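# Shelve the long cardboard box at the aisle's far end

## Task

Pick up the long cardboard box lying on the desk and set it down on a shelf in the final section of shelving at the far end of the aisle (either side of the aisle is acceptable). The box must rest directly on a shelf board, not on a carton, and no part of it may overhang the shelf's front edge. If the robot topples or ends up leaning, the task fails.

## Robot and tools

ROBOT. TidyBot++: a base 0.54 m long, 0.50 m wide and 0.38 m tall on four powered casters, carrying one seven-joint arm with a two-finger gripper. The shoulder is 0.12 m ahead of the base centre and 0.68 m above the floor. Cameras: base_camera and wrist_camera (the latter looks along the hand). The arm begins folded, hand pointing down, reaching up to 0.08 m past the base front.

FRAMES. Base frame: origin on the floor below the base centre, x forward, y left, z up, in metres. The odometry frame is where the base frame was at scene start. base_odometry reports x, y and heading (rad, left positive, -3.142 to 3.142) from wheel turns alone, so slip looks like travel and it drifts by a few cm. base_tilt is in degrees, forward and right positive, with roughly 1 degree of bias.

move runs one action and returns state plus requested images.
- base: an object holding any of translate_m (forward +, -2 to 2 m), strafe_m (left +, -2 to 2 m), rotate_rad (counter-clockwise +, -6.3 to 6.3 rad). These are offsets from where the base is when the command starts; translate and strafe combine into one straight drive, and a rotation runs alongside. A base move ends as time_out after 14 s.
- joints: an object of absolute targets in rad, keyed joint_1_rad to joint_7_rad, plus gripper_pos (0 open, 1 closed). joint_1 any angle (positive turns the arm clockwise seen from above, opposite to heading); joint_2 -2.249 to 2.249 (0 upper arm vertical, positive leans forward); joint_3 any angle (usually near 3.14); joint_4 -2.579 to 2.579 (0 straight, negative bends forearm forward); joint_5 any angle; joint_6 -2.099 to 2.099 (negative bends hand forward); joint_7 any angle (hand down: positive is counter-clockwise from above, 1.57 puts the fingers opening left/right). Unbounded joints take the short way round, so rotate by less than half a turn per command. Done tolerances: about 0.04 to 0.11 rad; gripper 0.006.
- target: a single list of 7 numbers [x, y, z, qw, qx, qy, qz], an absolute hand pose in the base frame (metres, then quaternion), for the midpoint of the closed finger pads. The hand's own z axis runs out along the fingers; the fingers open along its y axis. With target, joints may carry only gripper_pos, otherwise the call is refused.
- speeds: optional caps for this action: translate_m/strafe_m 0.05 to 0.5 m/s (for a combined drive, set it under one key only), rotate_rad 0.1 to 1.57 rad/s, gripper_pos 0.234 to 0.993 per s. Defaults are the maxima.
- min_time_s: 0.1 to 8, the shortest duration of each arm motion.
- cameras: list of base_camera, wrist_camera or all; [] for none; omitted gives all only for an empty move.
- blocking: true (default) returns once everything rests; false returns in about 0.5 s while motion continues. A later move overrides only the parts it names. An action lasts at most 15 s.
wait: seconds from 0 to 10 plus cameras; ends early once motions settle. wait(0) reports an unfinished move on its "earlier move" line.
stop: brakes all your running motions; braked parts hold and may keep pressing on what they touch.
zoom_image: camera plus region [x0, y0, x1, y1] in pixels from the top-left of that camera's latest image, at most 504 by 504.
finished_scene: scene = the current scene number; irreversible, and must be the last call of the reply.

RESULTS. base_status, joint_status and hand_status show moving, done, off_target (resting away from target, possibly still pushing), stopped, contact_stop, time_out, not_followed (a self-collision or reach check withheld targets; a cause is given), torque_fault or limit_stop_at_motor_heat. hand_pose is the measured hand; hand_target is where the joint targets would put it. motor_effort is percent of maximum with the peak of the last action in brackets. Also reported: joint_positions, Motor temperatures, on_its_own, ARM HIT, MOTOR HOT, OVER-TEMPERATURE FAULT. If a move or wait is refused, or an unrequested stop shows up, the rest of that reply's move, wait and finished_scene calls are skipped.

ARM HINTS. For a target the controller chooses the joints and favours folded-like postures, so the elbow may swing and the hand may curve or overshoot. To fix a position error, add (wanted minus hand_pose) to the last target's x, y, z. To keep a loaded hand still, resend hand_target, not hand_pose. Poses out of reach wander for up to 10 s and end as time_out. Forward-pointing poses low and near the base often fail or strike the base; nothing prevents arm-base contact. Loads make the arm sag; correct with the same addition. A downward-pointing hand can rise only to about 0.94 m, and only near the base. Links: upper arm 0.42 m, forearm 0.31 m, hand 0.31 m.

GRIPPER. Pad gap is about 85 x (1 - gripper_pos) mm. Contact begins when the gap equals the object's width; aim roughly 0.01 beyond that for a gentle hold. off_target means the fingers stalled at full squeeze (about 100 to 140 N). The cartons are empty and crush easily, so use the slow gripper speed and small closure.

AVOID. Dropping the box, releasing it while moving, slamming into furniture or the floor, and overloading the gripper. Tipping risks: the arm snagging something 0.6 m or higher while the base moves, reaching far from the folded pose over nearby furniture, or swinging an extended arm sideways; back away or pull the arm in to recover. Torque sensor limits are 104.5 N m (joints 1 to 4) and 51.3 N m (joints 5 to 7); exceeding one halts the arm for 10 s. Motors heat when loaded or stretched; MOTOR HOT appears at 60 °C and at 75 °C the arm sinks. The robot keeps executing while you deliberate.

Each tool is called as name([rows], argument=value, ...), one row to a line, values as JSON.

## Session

move(joints={"joint_6_rad": 0.7}, cameras=["all"])

move(base={"rotate_rad": 1.571}, cameras=["all"])

move(base={"rotate_rad": 1.571}, cameras=["all"])

move(base={"rotate_rad": 1.571}, cameras=["all"])

Scene clock: 2.13 s.
Motor temperatures (°C): [35 29 29 28 33 37 41]
move: done
base_odometry: x=+0.000 y=+0.000 heading=+0.000
base_tilt: forward=-0.8 right=-0.3
base_status: not commanded
joint_positions: joint_1_rad=-0.042 joint_2_rad=-0.362 joint_3_rad=+3.100 joint_4_rad=-2.542 joint_5_rad=-0.036 joint_6_rad=+0.613 joint_7_rad=+1.549 gripper_pos=+0.000
joint_status: all done
motor_effort: joint_1_rad=+0(1) joint_2_rad=-5(7) joint_3_rad=+0(1) joint_4_rad=+16(17) joint_5_rad=+0(1) joint_6_rad=+10(10) joint_7_rad=+0(1)
hand_pose: x=+0.5372 y=+0.0321 z=+0.8963 quat_wxyz=(-0.034, +0.706, +0.009, +0.708)
hand_target: x=+0.5356 y=+0.0316 z=+0.9220 quat_wxyz=(-0.035, +0.675, +0.008, +0.737)
hand_status: not commanded
pictures: base_camera, wrist_camera
Images, in order (width x height): base_camera 644x364, wrist_camera 644x476.

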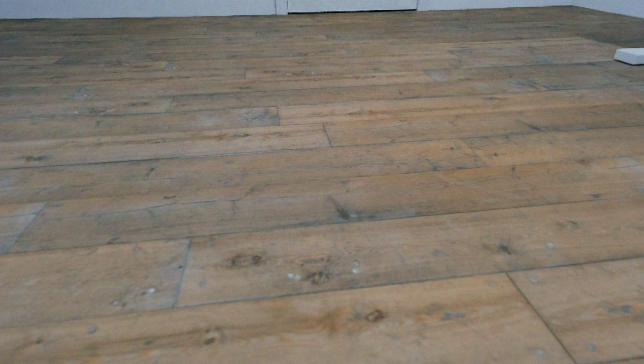

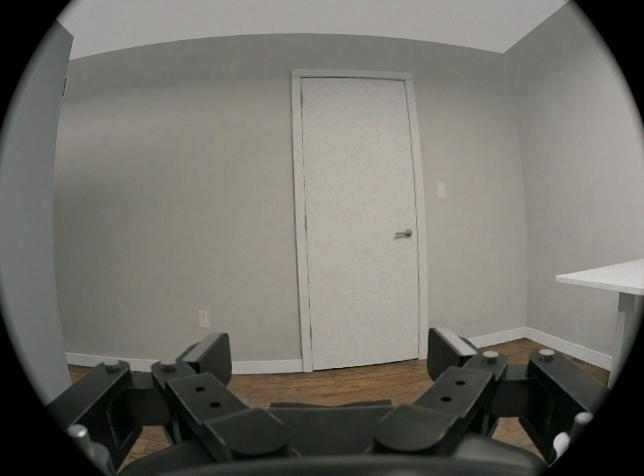

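Scene clock: 4.43 s.
move: done
base_odometry: x=+0.000 y=+0.000 heading=+1.571
base_tilt: forward=-0.8 right=-0.3
base_status: done
joint_positions: joint_1_rad=-0.042 joint_2_rad=-0.362 joint_3_rad=+3.100 joint_4_rad=-2.542 joint_5_rad=-0.036 joint_6_rad=+0.614 joint_7_rad=+1.549 gripper_pos=+0.000
joint_status: not commanded
motor_effort: joint_1_rad=+0(1) joint_2_rad=-6(7) joint_3_rad=+0(2) joint_4_rad=+16(17) joint_5_rad=+0(1) joint_6_rad=+10(10) joint_7_rad=+0(1)
hand_pose: x=+0.5372 y=+0.0321 z=+0.8965 quat_wxyz=(-0.034, +0.706, +0.009, +0.708)
hand_target: x=+0.5356 y=+0.0316 z=+0.9220 quat_wxyz=(-0.035, +0.675, +0.008, +0.737)
hand_status: not commanded
pictures: base_camera, wrist_camera
Images, in order (width x height): base_camera 644x364, wrist_camera 644x476.

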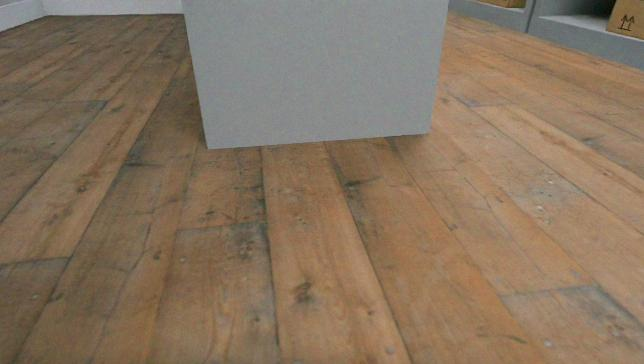

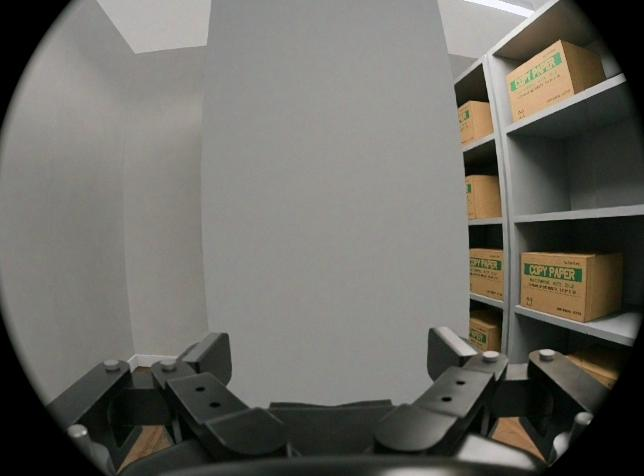

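Scene clock: 6.73 s.
move: done
base_odometry: x=+0.000 y=+0.000 heading=-3.142
base_tilt: forward=-0.8 right=-0.3
base_status: done
joint_positions: joint_1_rad=-0.042 joint_2_rad=-0.362 joint_3_rad=+3.100 joint_4_rad=-2.542 joint_5_rad=-0.036 joint_6_rad=+0.614 joint_7_rad=+1.549 gripper_pos=+0.000
joint_status: not commanded
motor_effort: joint_1_rad=+0(1) joint_2_rad=-5(7) joint_3_rad=+1(2) joint_4_rad=+16(17) joint_5_rad=+0(1) joint_6_rad=+9(10) joint_7_rad=+0(0)
hand_pose: x=+0.5372 y=+0.0321 z=+0.8965 quat_wxyz=(-0.034, +0.706, +0.009, +0.708)
hand_target: x=+0.5356 y=+0.0316 z=+0.9220 quat_wxyz=(-0.035, +0.675, +0.008, +0.737)
hand_status: not commanded
pictures: base_camera, wrist_camera
Images, in order (width x height): base_camera 644x364, wrist_camera 644x476.

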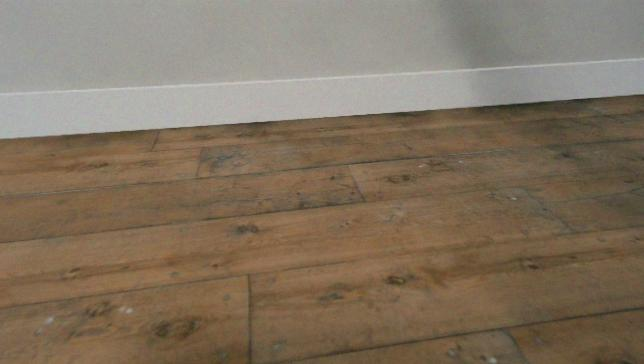

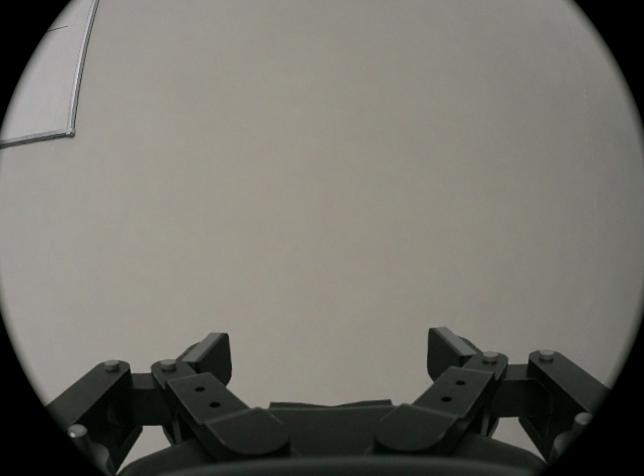

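Scene clock: 9.03 s.
move: done
base_odometry: x=+0.000 y=+0.000 heading=-1.571
base_tilt: forward=-0.8 right=-0.3
base_status: done
joint_positions: joint_1_rad=-0.042 joint_2_rad=-0.362 joint_3_rad=+3.100 joint_4_rad=-2.542 joint_5_rad=-0.036 joint_6_rad=+0.614 joint_7_rad=+1.549 gripper_pos=+0.000
joint_status: not commanded
motor_effort: joint_1_rad=-1(1) joint_2_rad=-5(7) joint_3_rad=+0(2) joint_4_rad=+16(17) joint_5_rad=+0(1) joint_6_rad=+10(10) joint_7_rad=+0(1)
hand_pose: x=+0.5372 y=+0.0321 z=+0.8965 quat_wxyz=(-0.034, +0.706, +0.009, +0.708)
hand_target: x=+0.5356 y=+0.0316 z=+0.9220 quat_wxyz=(-0.035, +0.675, +0.008, +0.737)
hand_status: not commanded
pictures: base_camera, wrist_camera
Images, in order (width x height): base_camera 644x364, wrist_camera 644x476.

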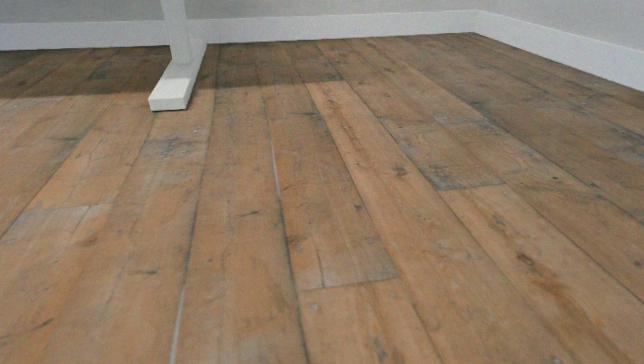

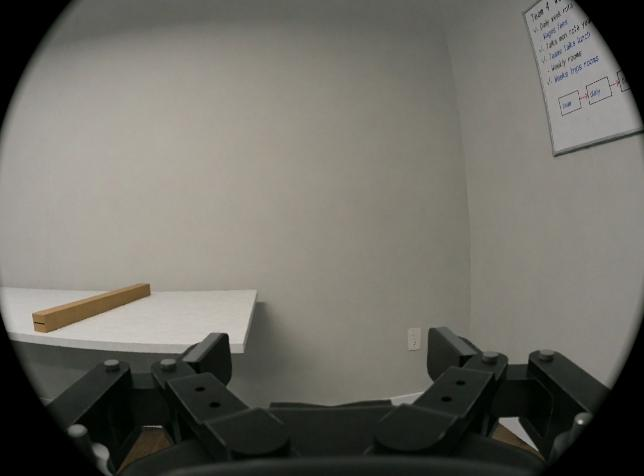

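move(base={"translate_m": 0.233, "strafe_m": 0.581, "rotate_rad": 0.115}, joints={"joint_1_rad": 0.03, "joint_2_rad": -0.25, "joint_3_rad": 3.16, "joint_4_rad": -1.75, "joint_5_rad": 0.02, "joint_6_rad": -0.85}, cameras=["wrist_camera"])

Scene clock: 44.67 s.
move: done
base_odometry: x=+0.581 y=-0.233 heading=-1.455
base_tilt: forward=-0.8 right=-0.3
base_status: done
joint_positions: joint_1_rad=+0.007 joint_2_rad=-0.271 joint_3_rad=+3.141 joint_4_rad=-1.774 joint_5_rad=-0.036 joint_6_rad=-0.784 joint_7_rad=+1.549 gripper_pos=+0.000
joint_status: all done
motor_effort: joint_1_rad=+0(2) joint_2_rad=-10(12) joint_3_rad=+0(2) joint_4_rad=+18(20) joint_5_rad=+0(1) joint_6_rad=+7(11) joint_7_rad=+0(1)
hand_pose: x=+0.5548 y=+0.0067 z=+0.9042 quat_wxyz=(-0.020, +0.910, -0.019, +0.414)
hand_target: x=+0.5495 y=-0.0249 z=+0.8931 quat_wxyz=(+0.012, +0.922, -0.030, +0.385)
hand_status: not commanded
Images, in order (width x height): wrist_camera 644x476.

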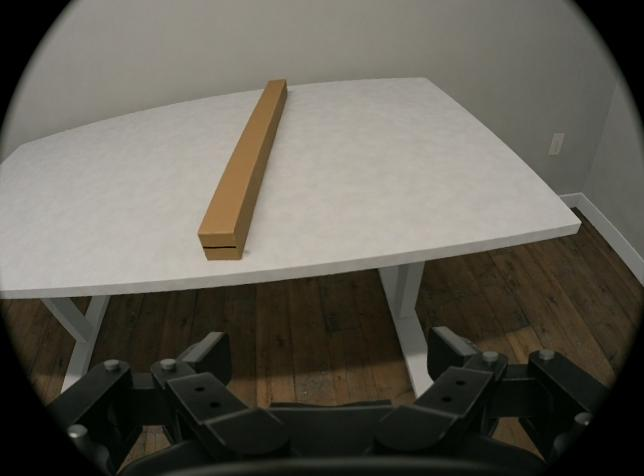

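move(base={"translate_m": 0.44, "strafe_m": 0.11}, speeds={"translate_m": 0.3}, joints={"joint_2_rad": 0.614, "joint_4_rad": -0.501, "joint_6_rad": -2.05, "joint_5_rad": 0.05}, min_time_s=2.5, cameras=["wrist_camera"])

Scene clock: 57.90 s.
move: done
base_odometry: x=+0.742 y=-0.657 heading=-1.455
base_tilt: forward=-0.7 right=-0.3
base_status: done
joint_positions: joint_1_rad=+0.008 joint_2_rad=+0.570 joint_3_rad=+3.142 joint_4_rad=-0.525 joint_5_rad=-0.015 joint_6_rad=-1.985 joint_7_rad=+1.549 gripper_pos=+0.000
joint_status: all done
motor_effort: joint_1_rad=+0(1) joint_2_rad=-32(35) joint_3_rad=-1(1) joint_4_rad=+13(19) joint_5_rad=+0(1) joint_6_rad=+1(9) joint_7_rad=+0(1)
hand_pose: x=+0.6448 y=+0.0016 z=+0.8694 quat_wxyz=(-0.007, +0.999, -0.011, +0.031)
hand_target: x=+0.6354 y=-0.0339 z=+0.8532 quat_wxyz=(+0.027, +0.999, -0.045, -0.012)
hand_status: not commanded
Images, in order (width x height): wrist_camera 644x476.

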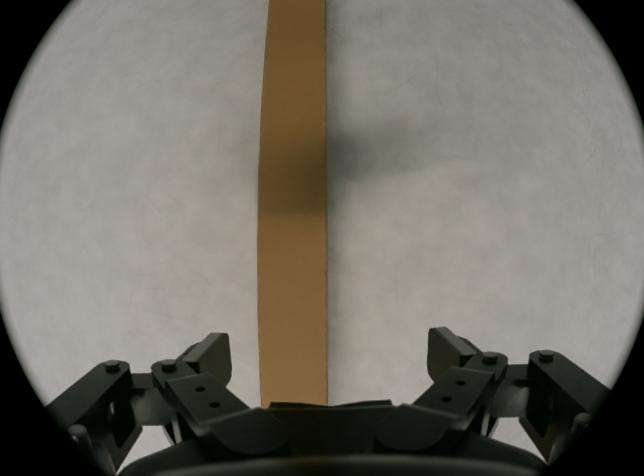

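move(base={"strafe_m": 0.025}, joints={"joint_2_rad": 0.53, "joint_4_rad": -0.87, "joint_6_rad": -1.69}, min_time_s=2, cameras=["wrist_camera"])

Scene clock: 66.63 s.
move: done
base_odometry: x=+0.767 y=-0.655 heading=-1.455
base_tilt: forward=-0.8 right=-0.3
base_status: done
joint_positions: joint_1_rad=+0.018 joint_2_rad=+0.549 joint_3_rad=+3.144 joint_4_rad=-0.840 joint_5_rad=-0.011 joint_6_rad=-1.758 joint_7_rad=+1.549 gripper_pos=+0.000
joint_status: all done
motor_effort: joint_1_rad=+0(2) joint_2_rad=-32(33) joint_3_rad=-1(2) joint_4_rad=+14(15) joint_5_rad=+0(1) joint_6_rad=+1(2) joint_7_rad=+0(1)
hand_pose: x=+0.6460 y=-0.0057 z=+0.7861 quat_wxyz=(-0.005, +1.000, -0.020, -0.003)
hand_target: x=+0.6565 y=-0.0378 z=+0.7878 quat_wxyz=(+0.030, +0.999, -0.037, +0.026)
hand_status: not commanded
Images, in order (width x height): wrist_camera 644x476.

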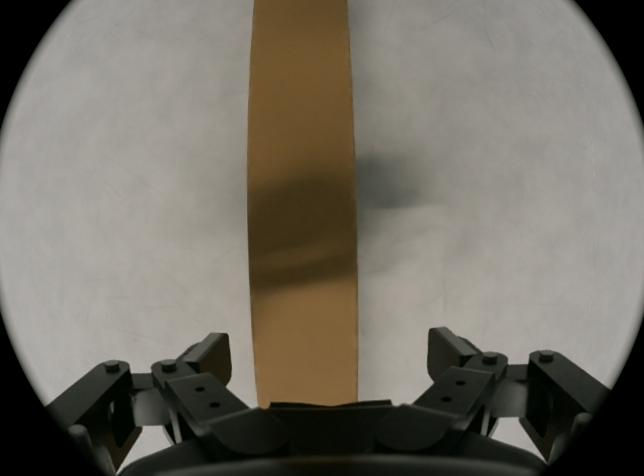

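move(base={"strafe_m": 0.011}, joints={"joint_2_rad": 0.512, "joint_4_rad": -0.975, "joint_6_rad": -1.605, "joint_7_rad": 1.622}, min_time_s=2.5, cameras=["wrist_camera"])

Scene clock: 74.63 s.
move: done
base_odometry: x=+0.778 y=-0.654 heading=-1.455
base_tilt: forward=-0.7 right=-0.3
base_status: done
joint_positions: joint_1_rad=+0.021 joint_2_rad=+0.532 joint_3_rad=+3.146 joint_4_rad=-0.943 joint_5_rad=-0.010 joint_6_rad=-1.672 joint_7_rad=+1.570 gripper_pos=+0.000
joint_status: all done
motor_effort: joint_1_rad=+0(3) joint_2_rad=-31(33) joint_3_rad=+0(2) joint_4_rad=+14(15) joint_5_rad=+0(1) joint_6_rad=+1(2) joint_7_rad=+0(1)
hand_pose: x=+0.6436 y=-0.0082 z=+0.7633 quat_wxyz=(-0.004, +1.000, -0.012, -0.003)
hand_target: x=+0.6528 y=-0.0381 z=+0.7644 quat_wxyz=(+0.031, +0.999, +0.001, +0.023)
hand_status: not commanded
Images, in order (width x height): wrist_camera 644x476.

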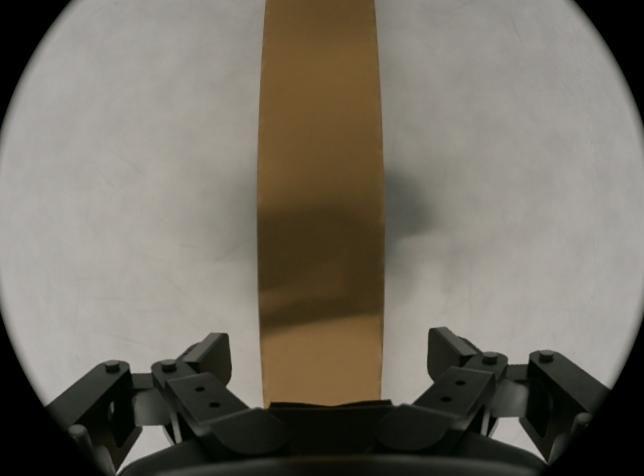

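move(joints={"gripper_pos": 0.445}, speeds={"gripper_pos": 0.234}, cameras=["wrist_camera"])

move(joints={"joint_2_rad": 0.61, "joint_4_rad": -0.65, "joint_6_rad": -1.95}, min_time_s=3, cameras=["wrist_camera"])

Scene clock: 79.87 s.
move: done
base_odometry: x=+0.778 y=-0.654 heading=-1.455
base_tilt: forward=-0.7 right=-0.3
base_status: not commanded
joint_positions: joint_1_rad=+0.021 joint_2_rad=+0.531 joint_3_rad=+3.146 joint_4_rad=-0.943 joint_5_rad=-0.010 joint_6_rad=-1.672 joint_7_rad=+1.570 gripper_pos=+0.446
joint_status: all done
motor_effort: joint_1_rad=+0(1) joint_2_rad=-32(33) joint_3_rad=-1(2) joint_4_rad=+14(14) joint_5_rad=+0(0) joint_6_rad=+1(1) joint_7_rad=+0(1)
hand_pose: x=+0.6436 y=-0.0082 z=+0.7638 quat_wxyz=(-0.004, +1.000, -0.012, -0.002)
hand_target: x=+0.6528 y=-0.0381 z=+0.7644 quat_wxyz=(+0.031, +0.999, +0.001, +0.023)
hand_status: not commanded
Images, in order (width x height): wrist_camera 644x476.

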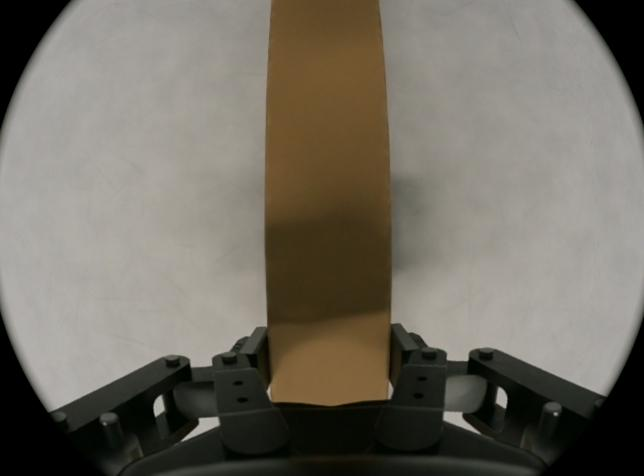

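Scene clock: 83.17 s.
move: done
base_odometry: x=+0.778 y=-0.654 heading=-1.455
base_tilt: forward=-0.7 right=-0.3
base_status: not commanded
joint_positions: joint_1_rad=+0.021 joint_2_rad=+0.566 joint_3_rad=+3.146 joint_4_rad=-0.675 joint_5_rad=-0.010 joint_6_rad=-1.884 joint_7_rad=+1.570 gripper_pos=+0.446
joint_status: all done
motor_effort: joint_1_rad=+0(1) joint_2_rad=-33(34) joint_3_rad=+0(2) joint_4_rad=+14(16) joint_5_rad=+0(1) joint_6_rad=+1(2) joint_7_rad=+0(1)
hand_pose: x=+0.6471 y=-0.0082 z=+0.8272 quat_wxyz=(-0.003, +1.000, -0.011, +0.008)
hand_target: x=+0.6371 y=-0.0351 z=+0.8126 quat_wxyz=(+0.027, +0.999, -0.006, -0.035)
hand_status: not commanded
Images, in order (width x height): wrist_camera 644x476.

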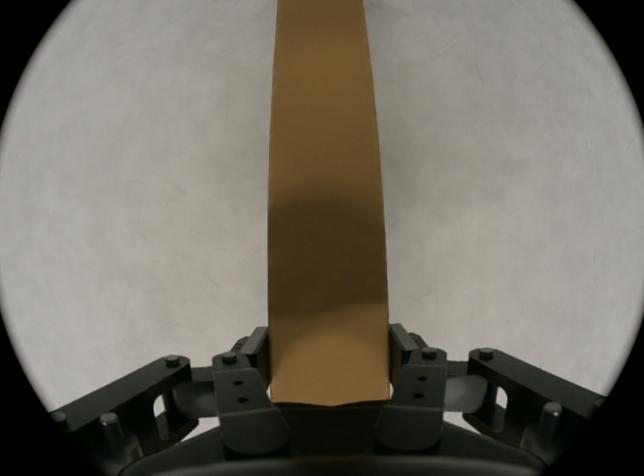

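move(joints={"joint_2_rad": 0.514, "joint_4_rad": -0.968, "joint_6_rad": -1.61}, min_time_s=2.5, cameras=["wrist_camera"])

move(joints={"gripper_pos": 0.3}, speeds={"gripper_pos": 0.3})

move(base={"translate_m": 0.025}, cameras=["wrist_camera"])

Scene clock: 99.93 s.
move: done
base_odometry: x=+0.778 y=-0.654 heading=-1.455
base_tilt: forward=-0.7 right=-0.3
base_status: not commanded
joint_positions: joint_1_rad=+0.021 joint_2_rad=+0.532 joint_3_rad=+3.146 joint_4_rad=-0.937 joint_5_rad=-0.010 joint_6_rad=-1.680 joint_7_rad=+1.570 gripper_pos=+0.446
joint_status: all done
motor_effort: joint_1_rad=+0(1) joint_2_rad=-33(34) joint_3_rad=+0(1) joint_4_rad=+14(15) joint_5_rad=+0(1) joint_6_rad=+1(2) joint_7_rad=+0(1)
hand_pose: x=+0.6430 y=-0.0082 z=+0.7649 quat_wxyz=(-0.004, +1.000, -0.012, -0.004)
hand_target: x=+0.6534 y=-0.0381 z=+0.7656 quat_wxyz=(+0.031, +0.999, +0.001, +0.023)
hand_status: not commanded
Images, in order (width x height): wrist_camera 644x476.

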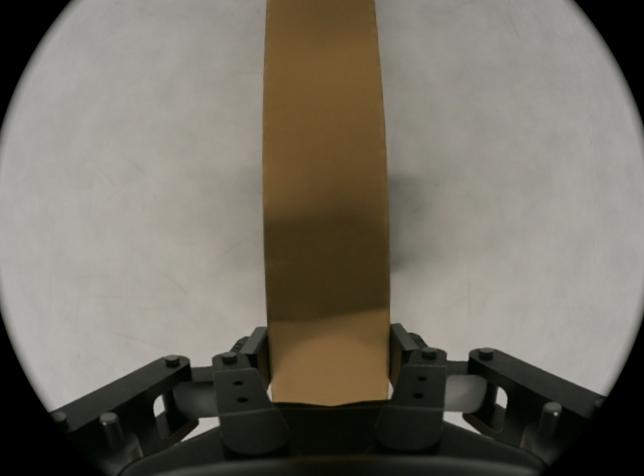

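Scene clock: 101.00 s.
move: done
base_odometry: x=+0.778 y=-0.654 heading=-1.455
base_tilt: forward=-0.8 right=-0.3
base_status: not commanded
joint_positions: joint_1_rad=+0.021 joint_2_rad=+0.532 joint_3_rad=+3.146 joint_4_rad=-0.937 joint_5_rad=-0.010 joint_6_rad=-1.677 joint_7_rad=+1.570 gripper_pos=+0.299
joint_status: all done
motor_effort: joint_1_rad=+0(1) joint_2_rad=-32(33) joint_3_rad=+0(1) joint_4_rad=+14(14) joint_5_rad=+0(0) joint_6_rad=+1(1) joint_7_rad=+0(1)
hand_pose: x=+0.6439 y=-0.0082 z=+0.7649 quat_wxyz=(-0.004, +1.000, -0.012, -0.002)
hand_target: x=+0.6534 y=-0.0381 z=+0.7656 quat_wxyz=(+0.031, +0.999, +0.001, +0.023)
hand_status: not commanded
pictures: none

Scene clock: 101.83 s.
move: done
base_odometry: x=+0.781 y=-0.678 heading=-1.455
base_tilt: forward=-0.7 right=-0.3
base_status: done
joint_positions: joint_1_rad=+0.021 joint_2_rad=+0.523 joint_3_rad=+3.146 joint_4_rad=-0.938 joint_5_rad=-0.010 joint_6_rad=-1.671 joint_7_rad=+1.570 gripper_pos=+0.299
joint_status: not commanded
motor_effort: joint_1_rad=+0(1) joint_2_rad=-31(35) joint_3_rad=+0(1) joint_4_rad=+14(16) joint_5_rad=+0(1) joint_6_rad=+0(1) joint_7_rad=+0(0)
hand_pose: x=+0.6447 y=-0.0082 z=+0.7692 quat_wxyz=(-0.004, +1.000, -0.012, +0.005)
hand_target: x=+0.6534 y=-0.0381 z=+0.7656 quat_wxyz=(+0.031, +0.999, +0.001, +0.023)
hand_status: not commanded
Images, in order (width x height): wrist_camera 644x476.

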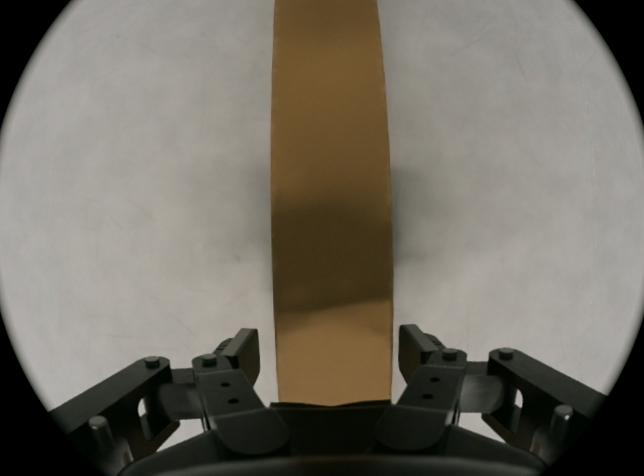

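move(joints={"joint_2_rad": 0.55, "joint_4_rad": -0.985, "joint_6_rad": -1.6}, min_time_s=0.8)

move(joints={"gripper_pos": 0.455}, speeds={"gripper_pos": 0.234})

move(joints={"joint_2_rad": 0.61, "joint_4_rad": -0.65, "joint_6_rad": -1.95}, min_time_s=3, cameras=["wrist_camera"])

Scene clock: 106.27 s.
move: done
base_odometry: x=+0.781 y=-0.678 heading=-1.455
base_tilt: forward=-0.7 right=-0.3
base_status: not commanded
joint_positions: joint_1_rad=+0.021 joint_2_rad=+0.523 joint_3_rad=+3.146 joint_4_rad=-0.953 joint_5_rad=-0.010 joint_6_rad=-1.667 joint_7_rad=+1.570 gripper_pos=+0.299
joint_status: all done
motor_effort: joint_1_rad=+0(1) joint_2_rad=-32(33) joint_3_rad=-1(1) joint_4_rad=+14(15) joint_5_rad=+0(1) joint_6_rad=+1(1) joint_7_rad=+0(1)
hand_pose: x=+0.6419 y=-0.0082 z=+0.7646 quat_wxyz=(-0.004, +1.000, -0.012, -0.001)
hand_target: x=+0.6541 y=-0.0381 z=+0.7409 quat_wxyz=(+0.030, +1.000, +0.002, +0.002)
hand_status: not commanded
pictures: none

Scene clock: 107.70 s.
move: done
base_odometry: x=+0.781 y=-0.678 heading=-1.455
base_tilt: forward=-0.8 right=-0.3
base_status: not commanded
joint_positions: joint_1_rad=+0.021 joint_2_rad=+0.523 joint_3_rad=+3.146 joint_4_rad=-0.953 joint_5_rad=-0.010 joint_6_rad=-1.666 joint_7_rad=+1.570 gripper_pos=+0.452
joint_status: all done
motor_effort: joint_1_rad=-1(1) joint_2_rad=-29(32) joint_3_rad=-1(1) joint_4_rad=+13(14) joint_5_rad=+0(1) joint_6_rad=+1(1) joint_7_rad=+0(1)
hand_pose: x=+0.6419 y=-0.0082 z=+0.7646 quat_wxyz=(-0.004, +1.000, -0.012, -0.001)
hand_target: x=+0.6541 y=-0.0381 z=+0.7409 quat_wxyz=(+0.030, +1.000, +0.002, +0.002)
hand_status: not commanded
pictures: none

Scene clock: 111.00 s.
move: done
base_odometry: x=+0.781 y=-0.678 heading=-1.455
base_tilt: forward=-0.7 right=-0.3
base_status: not commanded
joint_positions: joint_1_rad=+0.021 joint_2_rad=+0.567 joint_3_rad=+3.146 joint_4_rad=-0.675 joint_5_rad=-0.010 joint_6_rad=-1.885 joint_7_rad=+1.570 gripper_pos=+0.452
joint_status: all done
motor_effort: joint_1_rad=+0(1) joint_2_rad=-33(34) joint_3_rad=+0(1) joint_4_rad=+14(16) joint_5_rad=+0(1) joint_6_rad=+1(2) joint_7_rad=+0(1)
hand_pose: x=+0.6470 y=-0.0082 z=+0.8268 quat_wxyz=(-0.003, +1.000, -0.011, +0.007)
hand_target: x=+0.6371 y=-0.0351 z=+0.8126 quat_wxyz=(+0.027, +0.999, -0.006, -0.035)
hand_status: not commanded
Images, in order (width x height): wrist_camera 644x476.

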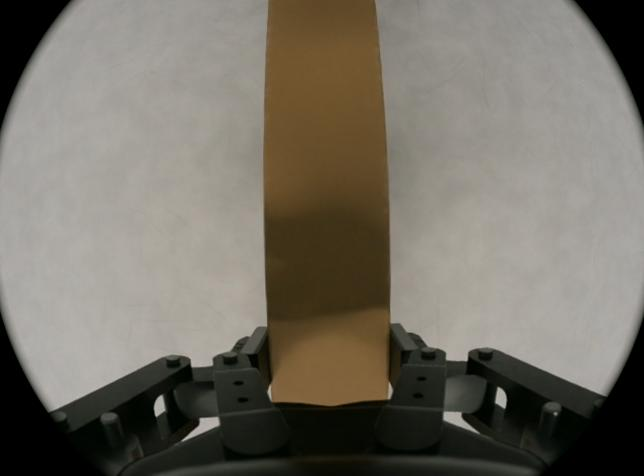

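move(base={"translate_m": -0.75}, speeds={"translate_m": 0.35}, joints={"joint_7_rad": 3.19}, min_time_s=3)

move(base={"rotate_rad": -3.018}, speeds={"rotate_rad": 1.0}, joints={"joint_2_rad": -0.25, "joint_4_rad": -1.75, "joint_6_rad": -0.85}, min_time_s=3.5, cameras=["all"])

Scene clock: 128.43 s.
move: done
base_odometry: x=+0.694 y=+0.067 heading=-1.454
base_tilt: forward=-0.8 right=-0.3
base_status: done
joint_positions: joint_1_rad=+0.021 joint_2_rad=+0.578 joint_3_rad=+3.146 joint_4_rad=-0.674 joint_5_rad=-0.009 joint_6_rad=-1.892 joint_7_rad=+3.137 gripper_pos=+0.452
joint_status: all done
motor_effort: joint_1_rad=+0(1) joint_2_rad=-33(36) joint_3_rad=-1(2) joint_4_rad=+14(14) joint_5_rad=+0(1) joint_6_rad=+1(1) joint_7_rad=+0(1)
hand_pose: x=+0.6468 y=-0.0087 z=+0.8216 quat_wxyz=(-0.003, +0.716, +0.698, +0.001)
hand_target: x=+0.6371 y=-0.0351 z=+0.8126 quat_wxyz=(-0.006, +0.711, +0.701, -0.044)
hand_status: not commanded
pictures: none

Scene clock: 132.53 s.
move: done
base_odometry: x=+0.694 y=+0.067 heading=+1.811
base_tilt: forward=-0.8 right=-0.3
base_status: done
joint_positions: joint_1_rad=+0.023 joint_2_rad=-0.236 joint_3_rad=+3.152 joint_4_rad=-1.719 joint_5_rad=-0.006 joint_6_rad=-0.936 joint_7_rad=+3.139 gripper_pos=+0.452
joint_status: all done
motor_effort: joint_1_rad=+0(3) joint_2_rad=-11(35) joint_3_rad=+0(2) joint_4_rad=+18(18) joint_5_rad=+0(1) joint_6_rad=+7(8) joint_7_rad=+0(1)
hand_pose: x=+0.5394 y=-0.0114 z=+0.8851 quat_wxyz=(+0.251, +0.674, +0.649, +0.249)
hand_target: x=+0.5491 y=-0.0319 z=+0.8932 quat_wxyz=(+0.300, +0.647, +0.657, +0.243)
hand_status: not commanded
pictures: base_camera, wrist_camera
Images, in order (width x height): base_camera 644x364, wrist_camera 644x476.

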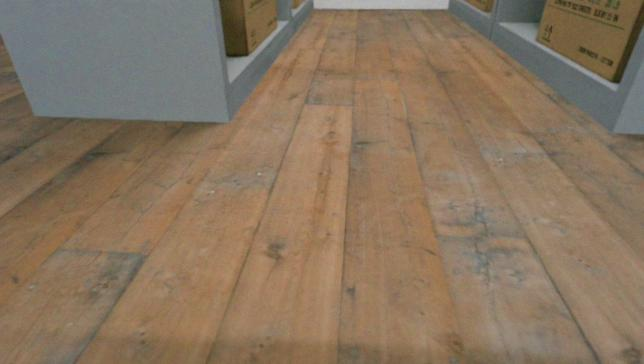

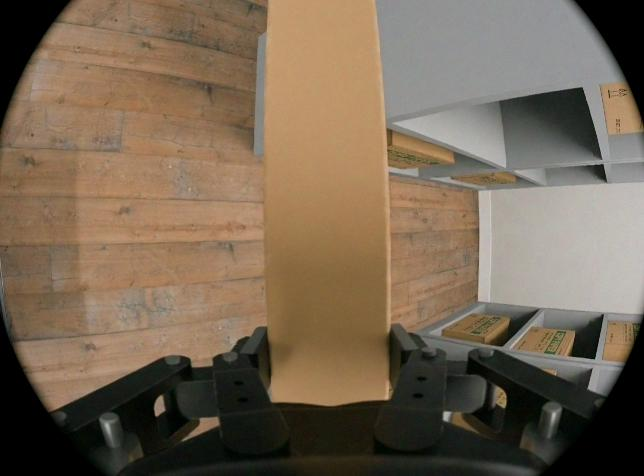

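zoom_image(camera="wrist_camera", region=[384, 70, 644, 410])

zoom_image(camera="base_camera", region=[200, 0, 644, 150])

Scaled by 1.482.

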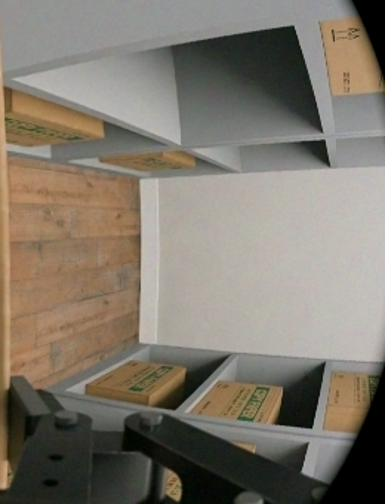

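Scaled by 1.135.

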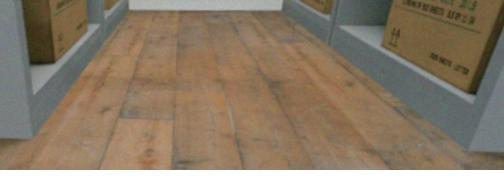

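zoom_image(camera="base_camera", region=[200, 0, 340, 140])

zoom_image(camera="base_camera", region=[430, 0, 644, 150])

Scaled by 3.600.

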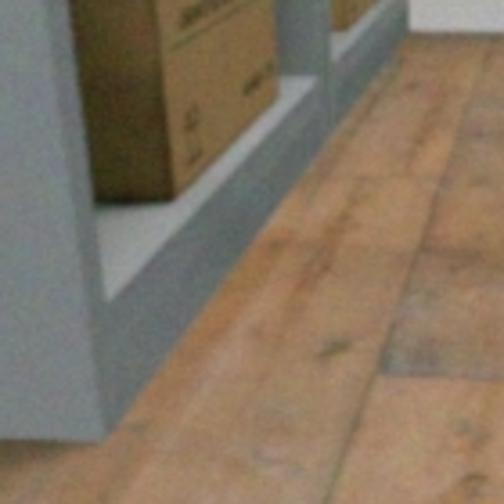

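Scaled by 2.355.

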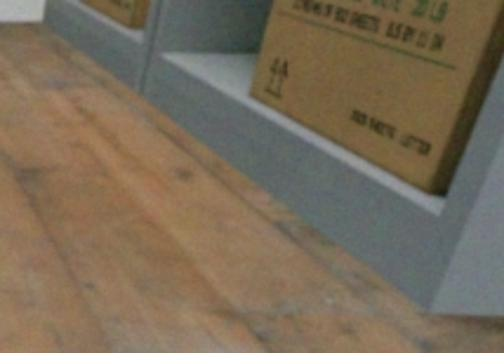

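move(base={"strafe_m": -0.1, "rotate_rad": 1.543}, speeds={"rotate_rad": 0.8}, joints={"joint_2_rad": -0.15, "joint_4_rad": -1.54, "joint_6_rad": -1.845, "joint_7_rad": -0.05}, min_time_s=4, cameras=["all"])

Scene clock: 158.00 s.
move: done
base_odometry: x=+0.791 y=+0.090 heading=-2.930
base_tilt: forward=-0.8 right=-0.3
base_status: done
joint_positions: joint_1_rad=+0.023 joint_2_rad=-0.173 joint_3_rad=+3.152 joint_4_rad=-1.566 joint_5_rad=-0.005 joint_6_rad=-1.778 joint_7_rad=+6.180 gripper_pos=+0.452
joint_status: all done
motor_effort: joint_1_rad=+0(1) joint_2_rad=-9(12) joint_3_rad=+0(2) joint_4_rad=+14(19) joint_5_rad=+0(4) joint_6_rad=+0(8) joint_7_rad=+0(3)
hand_pose: x=+0.3467 y=-0.0051 z=+0.8406 quat_wxyz=(-0.009, -0.658, +0.753, +0.013)
hand_target: x=+0.3356 y=-0.0245 z=+0.8448 quat_wxyz=(-0.049, -0.666, +0.744, +0.017)
hand_status: not commanded
pictures: base_camera, wrist_camera
Images, in order (width x height): base_camera 644x364, wrist_camera 644x476.

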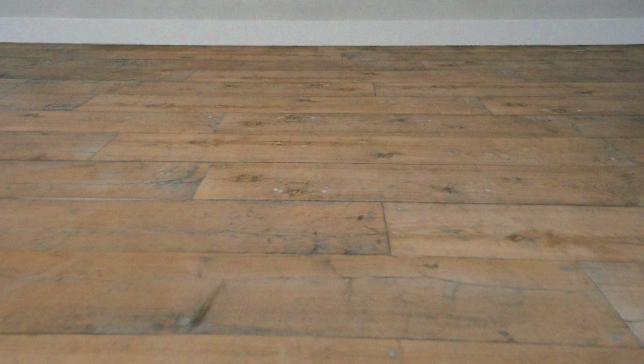

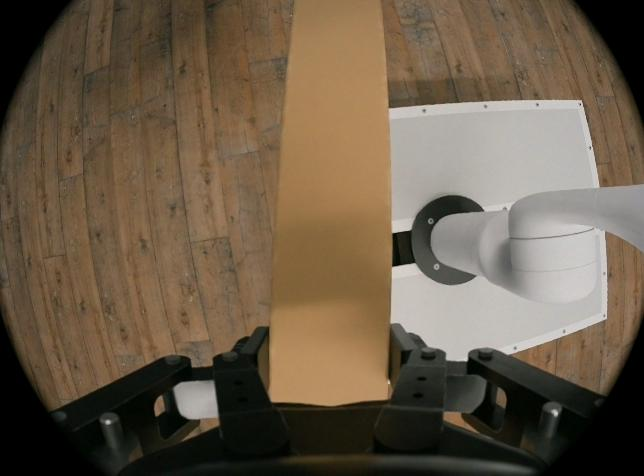

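move(joints={"gripper_pos": 0.465}, speeds={"gripper_pos": 0.234}, base={"strafe_m": -0.9, "translate_m": 0.0}, cameras=["all"])

Scene clock: 166.80 s.
move: done
base_odometry: x=+0.602 y=+0.970 heading=-2.929
base_tilt: forward=-0.8 right=-0.3
base_status: done
joint_positions: joint_1_rad=+0.023 joint_2_rad=-0.172 joint_3_rad=+3.152 joint_4_rad=-1.566 joint_5_rad=-0.004 joint_6_rad=-1.779 joint_7_rad=+6.182 gripper_pos=+0.464
joint_status: all done
motor_effort: joint_1_rad=+0(1) joint_2_rad=-9(10) joint_3_rad=+0(2) joint_4_rad=+14(14) joint_5_rad=+1(1) joint_6_rad=+0(1) joint_7_rad=+0(1)
hand_pose: x=+0.3466 y=-0.0053 z=+0.8405 quat_wxyz=(-0.009, -0.658, +0.753, +0.013)
hand_target: x=+0.3356 y=-0.0245 z=+0.8448 quat_wxyz=(-0.049, -0.666, +0.744, +0.017)
hand_status: not commanded
pictures: base_camera, wrist_camera
Images, in order (width x height): base_camera 644x364, wrist_camera 644x476.

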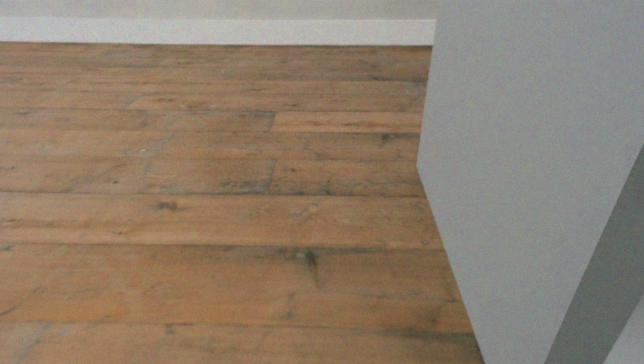

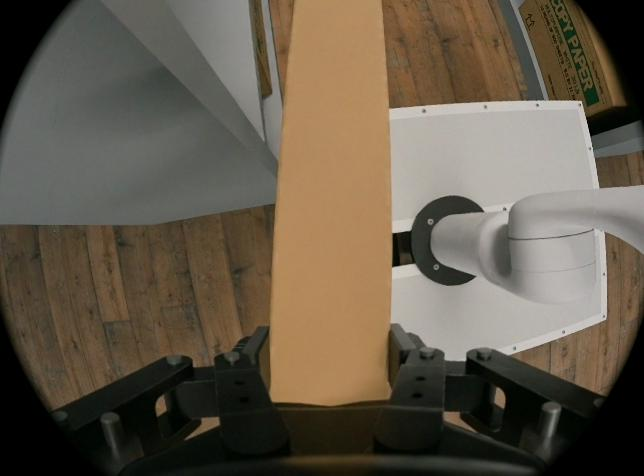

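move(base={"rotate_rad": 0.02}, joints={"joint_7_rad": 0.086}, cameras=["wrist_camera"])

move(base={"strafe_m": -0.8}, speeds={"strafe_m": 0.25}, cameras=["all"])

Scene clock: 181.57 s.
move: done
base_odometry: x=+0.602 y=+0.971 heading=-2.910
base_tilt: forward=-0.8 right=-0.3
base_status: done
joint_positions: joint_1_rad=+0.023 joint_2_rad=-0.172 joint_3_rad=+3.152 joint_4_rad=-1.566 joint_5_rad=-0.004 joint_6_rad=-1.779 joint_7_rad=+6.336 gripper_pos=+0.464
joint_status: all done
motor_effort: joint_1_rad=+0(1) joint_2_rad=-10(10) joint_3_rad=+1(2) joint_4_rad=+14(14) joint_5_rad=+0(1) joint_6_rad=-1(1) joint_7_rad=+0(1)
hand_pose: x=+0.3465 y=-0.0053 z=+0.8405 quat_wxyz=(-0.009, -0.714, +0.700, +0.014)
hand_target: x=+0.3356 y=-0.0245 z=+0.8448 quat_wxyz=(-0.048, -0.715, +0.697, +0.020)
hand_status: not commanded
Images, in order (width x height): wrist_camera 644x476.

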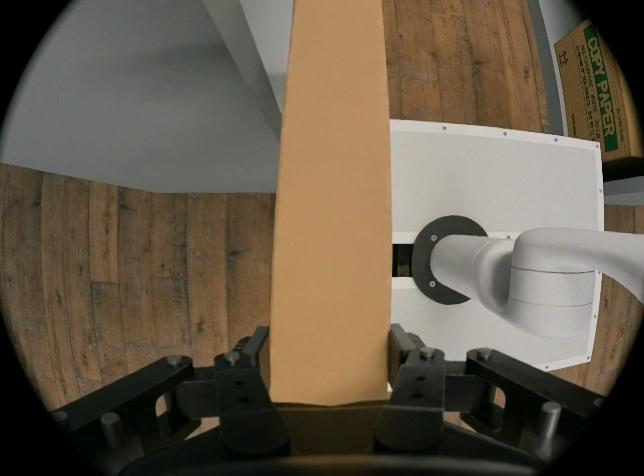

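Scene clock: 185.63 s.
move: done
base_odometry: x=+0.418 y=+1.749 heading=-2.910
base_tilt: forward=-0.8 right=-0.3
base_status: done
joint_positions: joint_1_rad=+0.043 joint_2_rad=-0.163 joint_3_rad=+3.171 joint_4_rad=-1.549 joint_5_rad=+0.082 joint_6_rad=-1.827 joint_7_rad=+6.366 gripper_pos=+0.464
joint_status: not commanded
motor_effort: joint_1_rad=+0(28) joint_2_rad=-9(12) joint_3_rad=+0(31) joint_4_rad=+14(18) joint_5_rad=+1(41) joint_6_rad=-1(10) joint_7_rad=+0(12)
hand_pose: x=+0.3356 y=-0.0396 z=+0.8450 quat_wxyz=(-0.052, -0.704, +0.708, +0.003)
hand_target: x=+0.3356 y=-0.0245 z=+0.8448 quat_wxyz=(-0.048, -0.715, +0.697, +0.020)
hand_status: not commanded
pictures: base_camera, wrist_camera
Images, in order (width x height): base_camera 644x364, wrist_camera 644x476.

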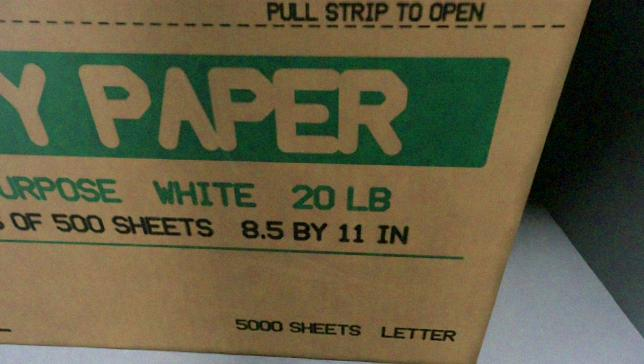

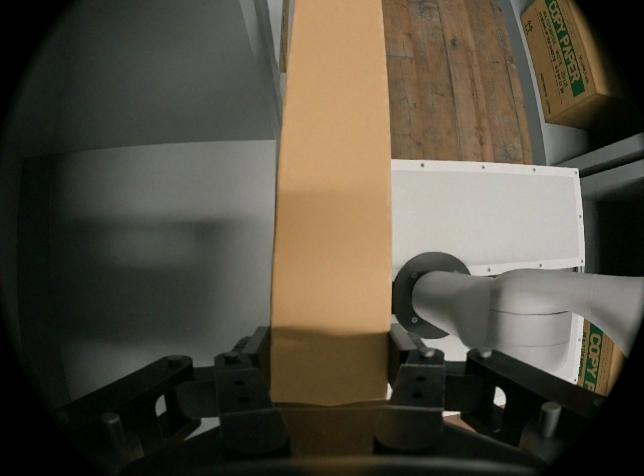

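move(base={"translate_m": -0.07, "rotate_rad": -0.015}, speeds={"translate_m": 0.15}, joints={"joint_1_rad": -0.015, "joint_3_rad": 3.12, "joint_5_rad": -0.06}, cameras=["wrist_camera"])

Scene clock: 206.37 s.
move: done
base_odometry: x=+0.486 y=+1.766 heading=-2.925
base_tilt: forward=-0.8 right=-0.3
base_status: done
joint_positions: joint_1_rad=+0.002 joint_2_rad=-0.160 joint_3_rad=+3.133 joint_4_rad=-1.549 joint_5_rad=-0.009 joint_6_rad=-1.827 joint_7_rad=+6.366 gripper_pos=+0.464
joint_status: all done
motor_effort: joint_1_rad=+0(1) joint_2_rad=-10(12) joint_3_rad=+0(2) joint_4_rad=+14(14) joint_5_rad=+0(2) joint_6_rad=-1(2) joint_7_rad=+0(1)
hand_pose: x=+0.3381 y=+0.0057 z=+0.8435 quat_wxyz=(-0.023, -0.738, +0.673, +0.030)
hand_target: x=+0.3351 y=+0.0277 z=+0.8449 quat_wxyz=(-0.012, -0.752, +0.657, +0.053)
hand_status: not commanded
Images, in order (width x height): wrist_camera 644x476.

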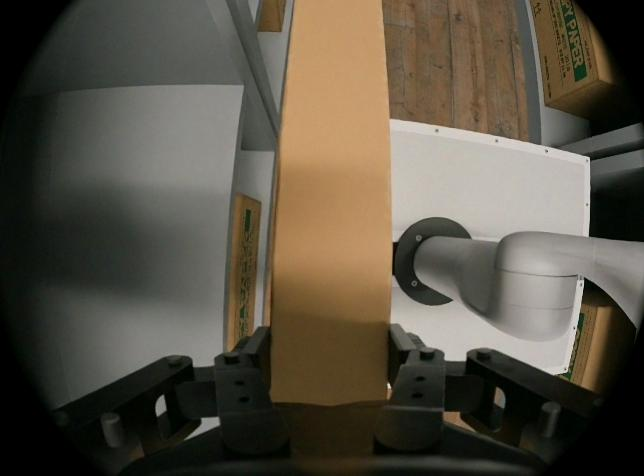

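move(base={"strafe_m": -0.78}, speeds={"strafe_m": 0.25}, joints={"joint_7_rad": -0.055}, cameras=["all"])

Scene clock: 221.33 s.
move: done
base_odometry: x=+0.319 y=+2.528 heading=-2.925
base_tilt: forward=-0.8 right=-0.3
base_status: done
joint_positions: joint_1_rad=+0.002 joint_2_rad=-0.160 joint_3_rad=+3.131 joint_4_rad=-1.549 joint_5_rad=-0.009 joint_6_rad=-1.827 joint_7_rad=+6.246 gripper_pos=+0.464
joint_status: all done
motor_effort: joint_1_rad=+0(1) joint_2_rad=-10(10) joint_3_rad=+1(2) joint_4_rad=+14(14) joint_5_rad=+0(1) joint_6_rad=-1(2) joint_7_rad=+0(1)
hand_pose: x=+0.3381 y=+0.0061 z=+0.8435 quat_wxyz=(-0.024, -0.697, +0.716, +0.028)
hand_target: x=+0.3351 y=+0.0277 z=+0.8449 quat_wxyz=(-0.016, -0.704, +0.708, +0.052)
hand_status: not commanded
pictures: base_camera, wrist_camera
Images, in order (width x height): base_camera 644x364, wrist_camera 644x476.

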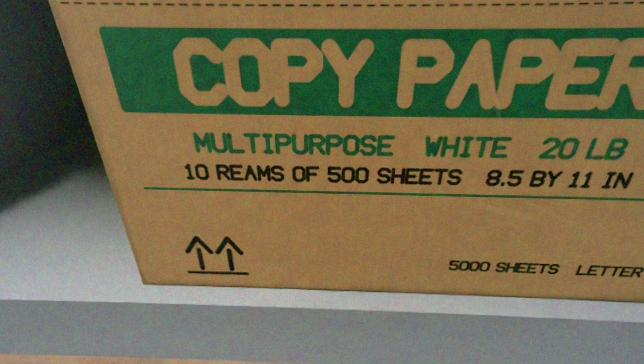

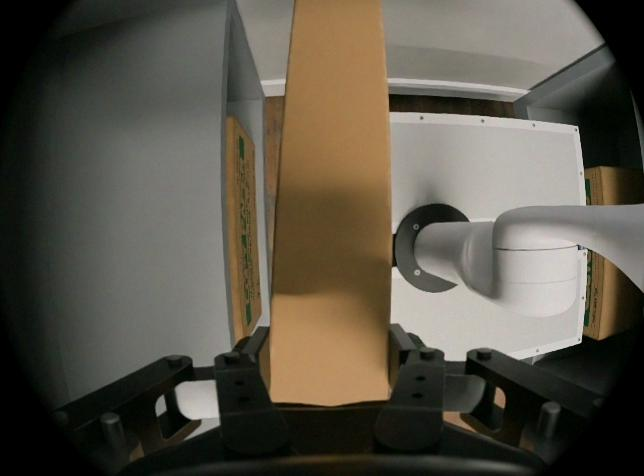

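move(base={"strafe_m": 0.06}, speeds={"strafe_m": 0.1}, joints={"joint_2_rad": -0.34, "joint_4_rad": -2.25, "joint_6_rad": -0.917}, min_time_s=3, cameras=["wrist_camera"])

Scene clock: 243.17 s.
move: done
base_odometry: x=+0.332 y=+2.469 heading=-2.926
base_tilt: forward=-0.8 right=-0.3
base_status: done
joint_positions: joint_1_rad=+0.002 joint_2_rad=-0.322 joint_3_rad=+3.130 joint_4_rad=-2.223 joint_5_rad=-0.009 joint_6_rad=-0.992 joint_7_rad=+6.246 gripper_pos=+0.464
joint_status: all done
motor_effort: joint_1_rad=+0(2) joint_2_rad=-5(11) joint_3_rad=+1(2) joint_4_rad=+15(16) joint_5_rad=+0(1) joint_6_rad=+3(4) joint_7_rad=+0(0)
hand_pose: x=+0.3598 y=+0.0059 z=+0.6773 quat_wxyz=(+0.091, -0.690, +0.713, -0.084)
hand_target: x=+0.3706 y=+0.0251 z=+0.6781 quat_wxyz=(+0.131, -0.681, +0.715, -0.089)
hand_status: not commanded
Images, in order (width x height): wrist_camera 644x476.

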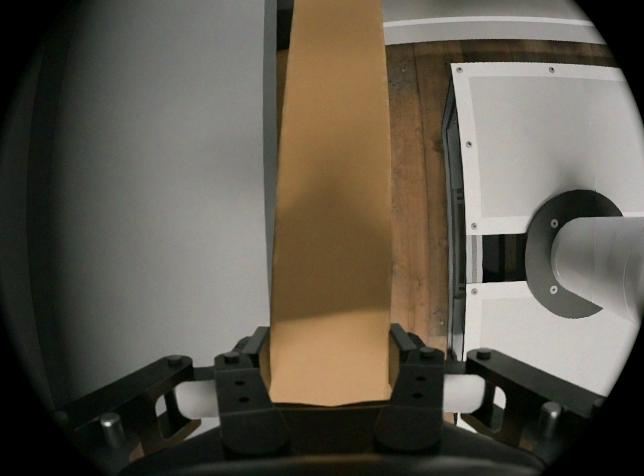

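move(joints={"joint_2_rad": -0.06, "joint_4_rad": -2.262, "joint_6_rad": -0.385}, min_time_s=3, cameras=["wrist_camera"])

Scene clock: 248.67 s.
move: done
base_odometry: x=+0.332 y=+2.469 heading=-2.926
base_tilt: forward=-0.8 right=-0.3
base_status: not commanded
joint_positions: joint_1_rad=+0.002 joint_2_rad=-0.082 joint_3_rad=+3.130 joint_4_rad=-2.232 joint_5_rad=-0.009 joint_6_rad=-0.467 joint_7_rad=+6.246 gripper_pos=+0.464
joint_status: all done
motor_effort: joint_1_rad=+0(1) joint_2_rad=-13(14) joint_3_rad=+0(1) joint_4_rad=+15(16) joint_5_rad=+0(1) joint_6_rad=+6(6) joint_7_rad=+0(0)
hand_pose: x=+0.5036 y=+0.0064 z=+0.6597 quat_wxyz=(+0.190, -0.671, +0.695, -0.177)
hand_target: x=+0.5108 y=+0.0227 z=+0.6518 quat_wxyz=(+0.214, -0.657, +0.702, -0.171)
hand_status: not commanded
Images, in order (width x height): wrist_camera 644x476.

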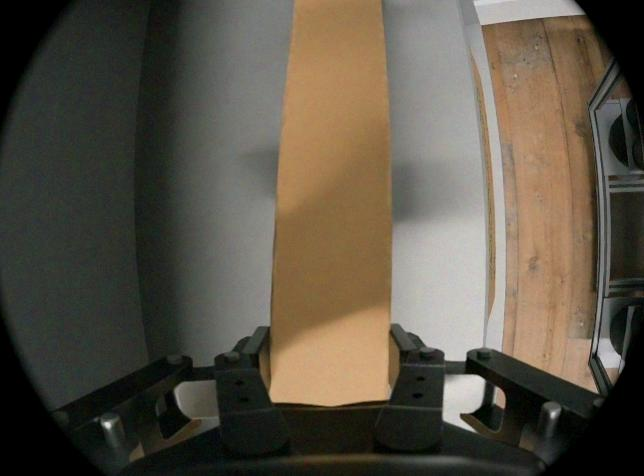

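move(joints={"joint_2_rad": 0.03, "joint_4_rad": -2.27, "joint_6_rad": -0.335}, min_time_s=2, cameras=["wrist_camera"])

move(joints={"joint_2_rad": 0.08, "joint_4_rad": -2.272, "joint_6_rad": -0.305}, min_time_s=1.5, cameras=["wrist_camera"])

Scene clock: 257.13 s.
move: done
base_odometry: x=+0.332 y=+2.469 heading=-2.926
base_tilt: forward=-0.7 right=-0.2
base_status: not commanded
joint_positions: joint_1_rad=+0.002 joint_2_rad=+0.000 joint_3_rad=+3.130 joint_4_rad=-2.235 joint_5_rad=-0.009 joint_6_rad=-0.409 joint_7_rad=+6.246 gripper_pos=+0.464
joint_status: all done
motor_effort: joint_1_rad=+0(1) joint_2_rad=-14(15) joint_3_rad=+0(1) joint_4_rad=+13(16) joint_5_rad=-1(1) joint_6_rad=+4(7) joint_7_rad=-1(1)
hand_pose: x=+0.5149 y=+0.0064 z=+0.6352 quat_wxyz=(+0.180, -0.673, +0.697, -0.168)
hand_target: x=+0.5164 y=+0.0221 z=+0.6209 quat_wxyz=(+0.196, -0.660, +0.708, -0.156)
hand_status: not commanded
Images, in order (width x height): wrist_camera 644x476.

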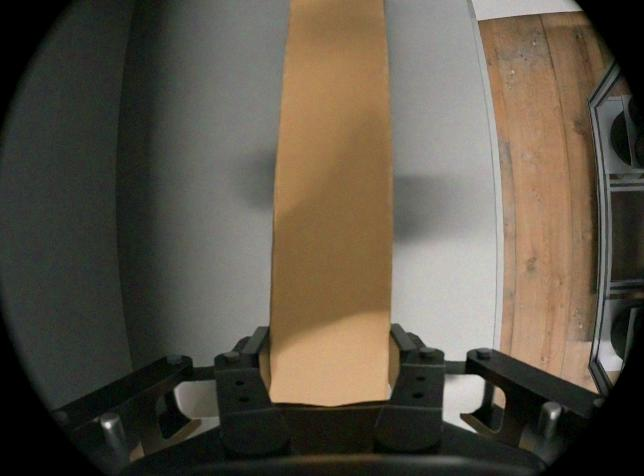

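Scene clock: 258.93 s.
move: done
base_odometry: x=+0.332 y=+2.469 heading=-2.926
base_tilt: forward=-0.8 right=-0.3
base_status: not commanded
joint_positions: joint_1_rad=+0.002 joint_2_rad=+0.047 joint_3_rad=+3.130 joint_4_rad=-2.236 joint_5_rad=-0.009 joint_6_rad=-0.376 joint_7_rad=+6.246 gripper_pos=+0.464
joint_status: all done
motor_effort: joint_1_rad=+0(0) joint_2_rad=-14(16) joint_3_rad=+0(1) joint_4_rad=+12(14) joint_5_rad=-1(1) joint_6_rad=+3(5) joint_7_rad=-1(1)
hand_pose: x=+0.5209 y=+0.0064 z=+0.6206 quat_wxyz=(+0.175, -0.674, +0.699, -0.163)
hand_target: x=+0.5202 y=+0.0218 z=+0.6046 quat_wxyz=(+0.188, -0.661, +0.711, -0.150)
hand_status: not commanded
Images, in order (width x height): wrist_camera 644x476.

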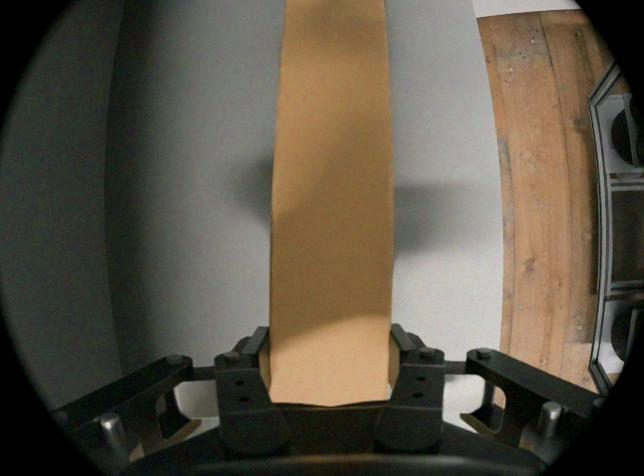

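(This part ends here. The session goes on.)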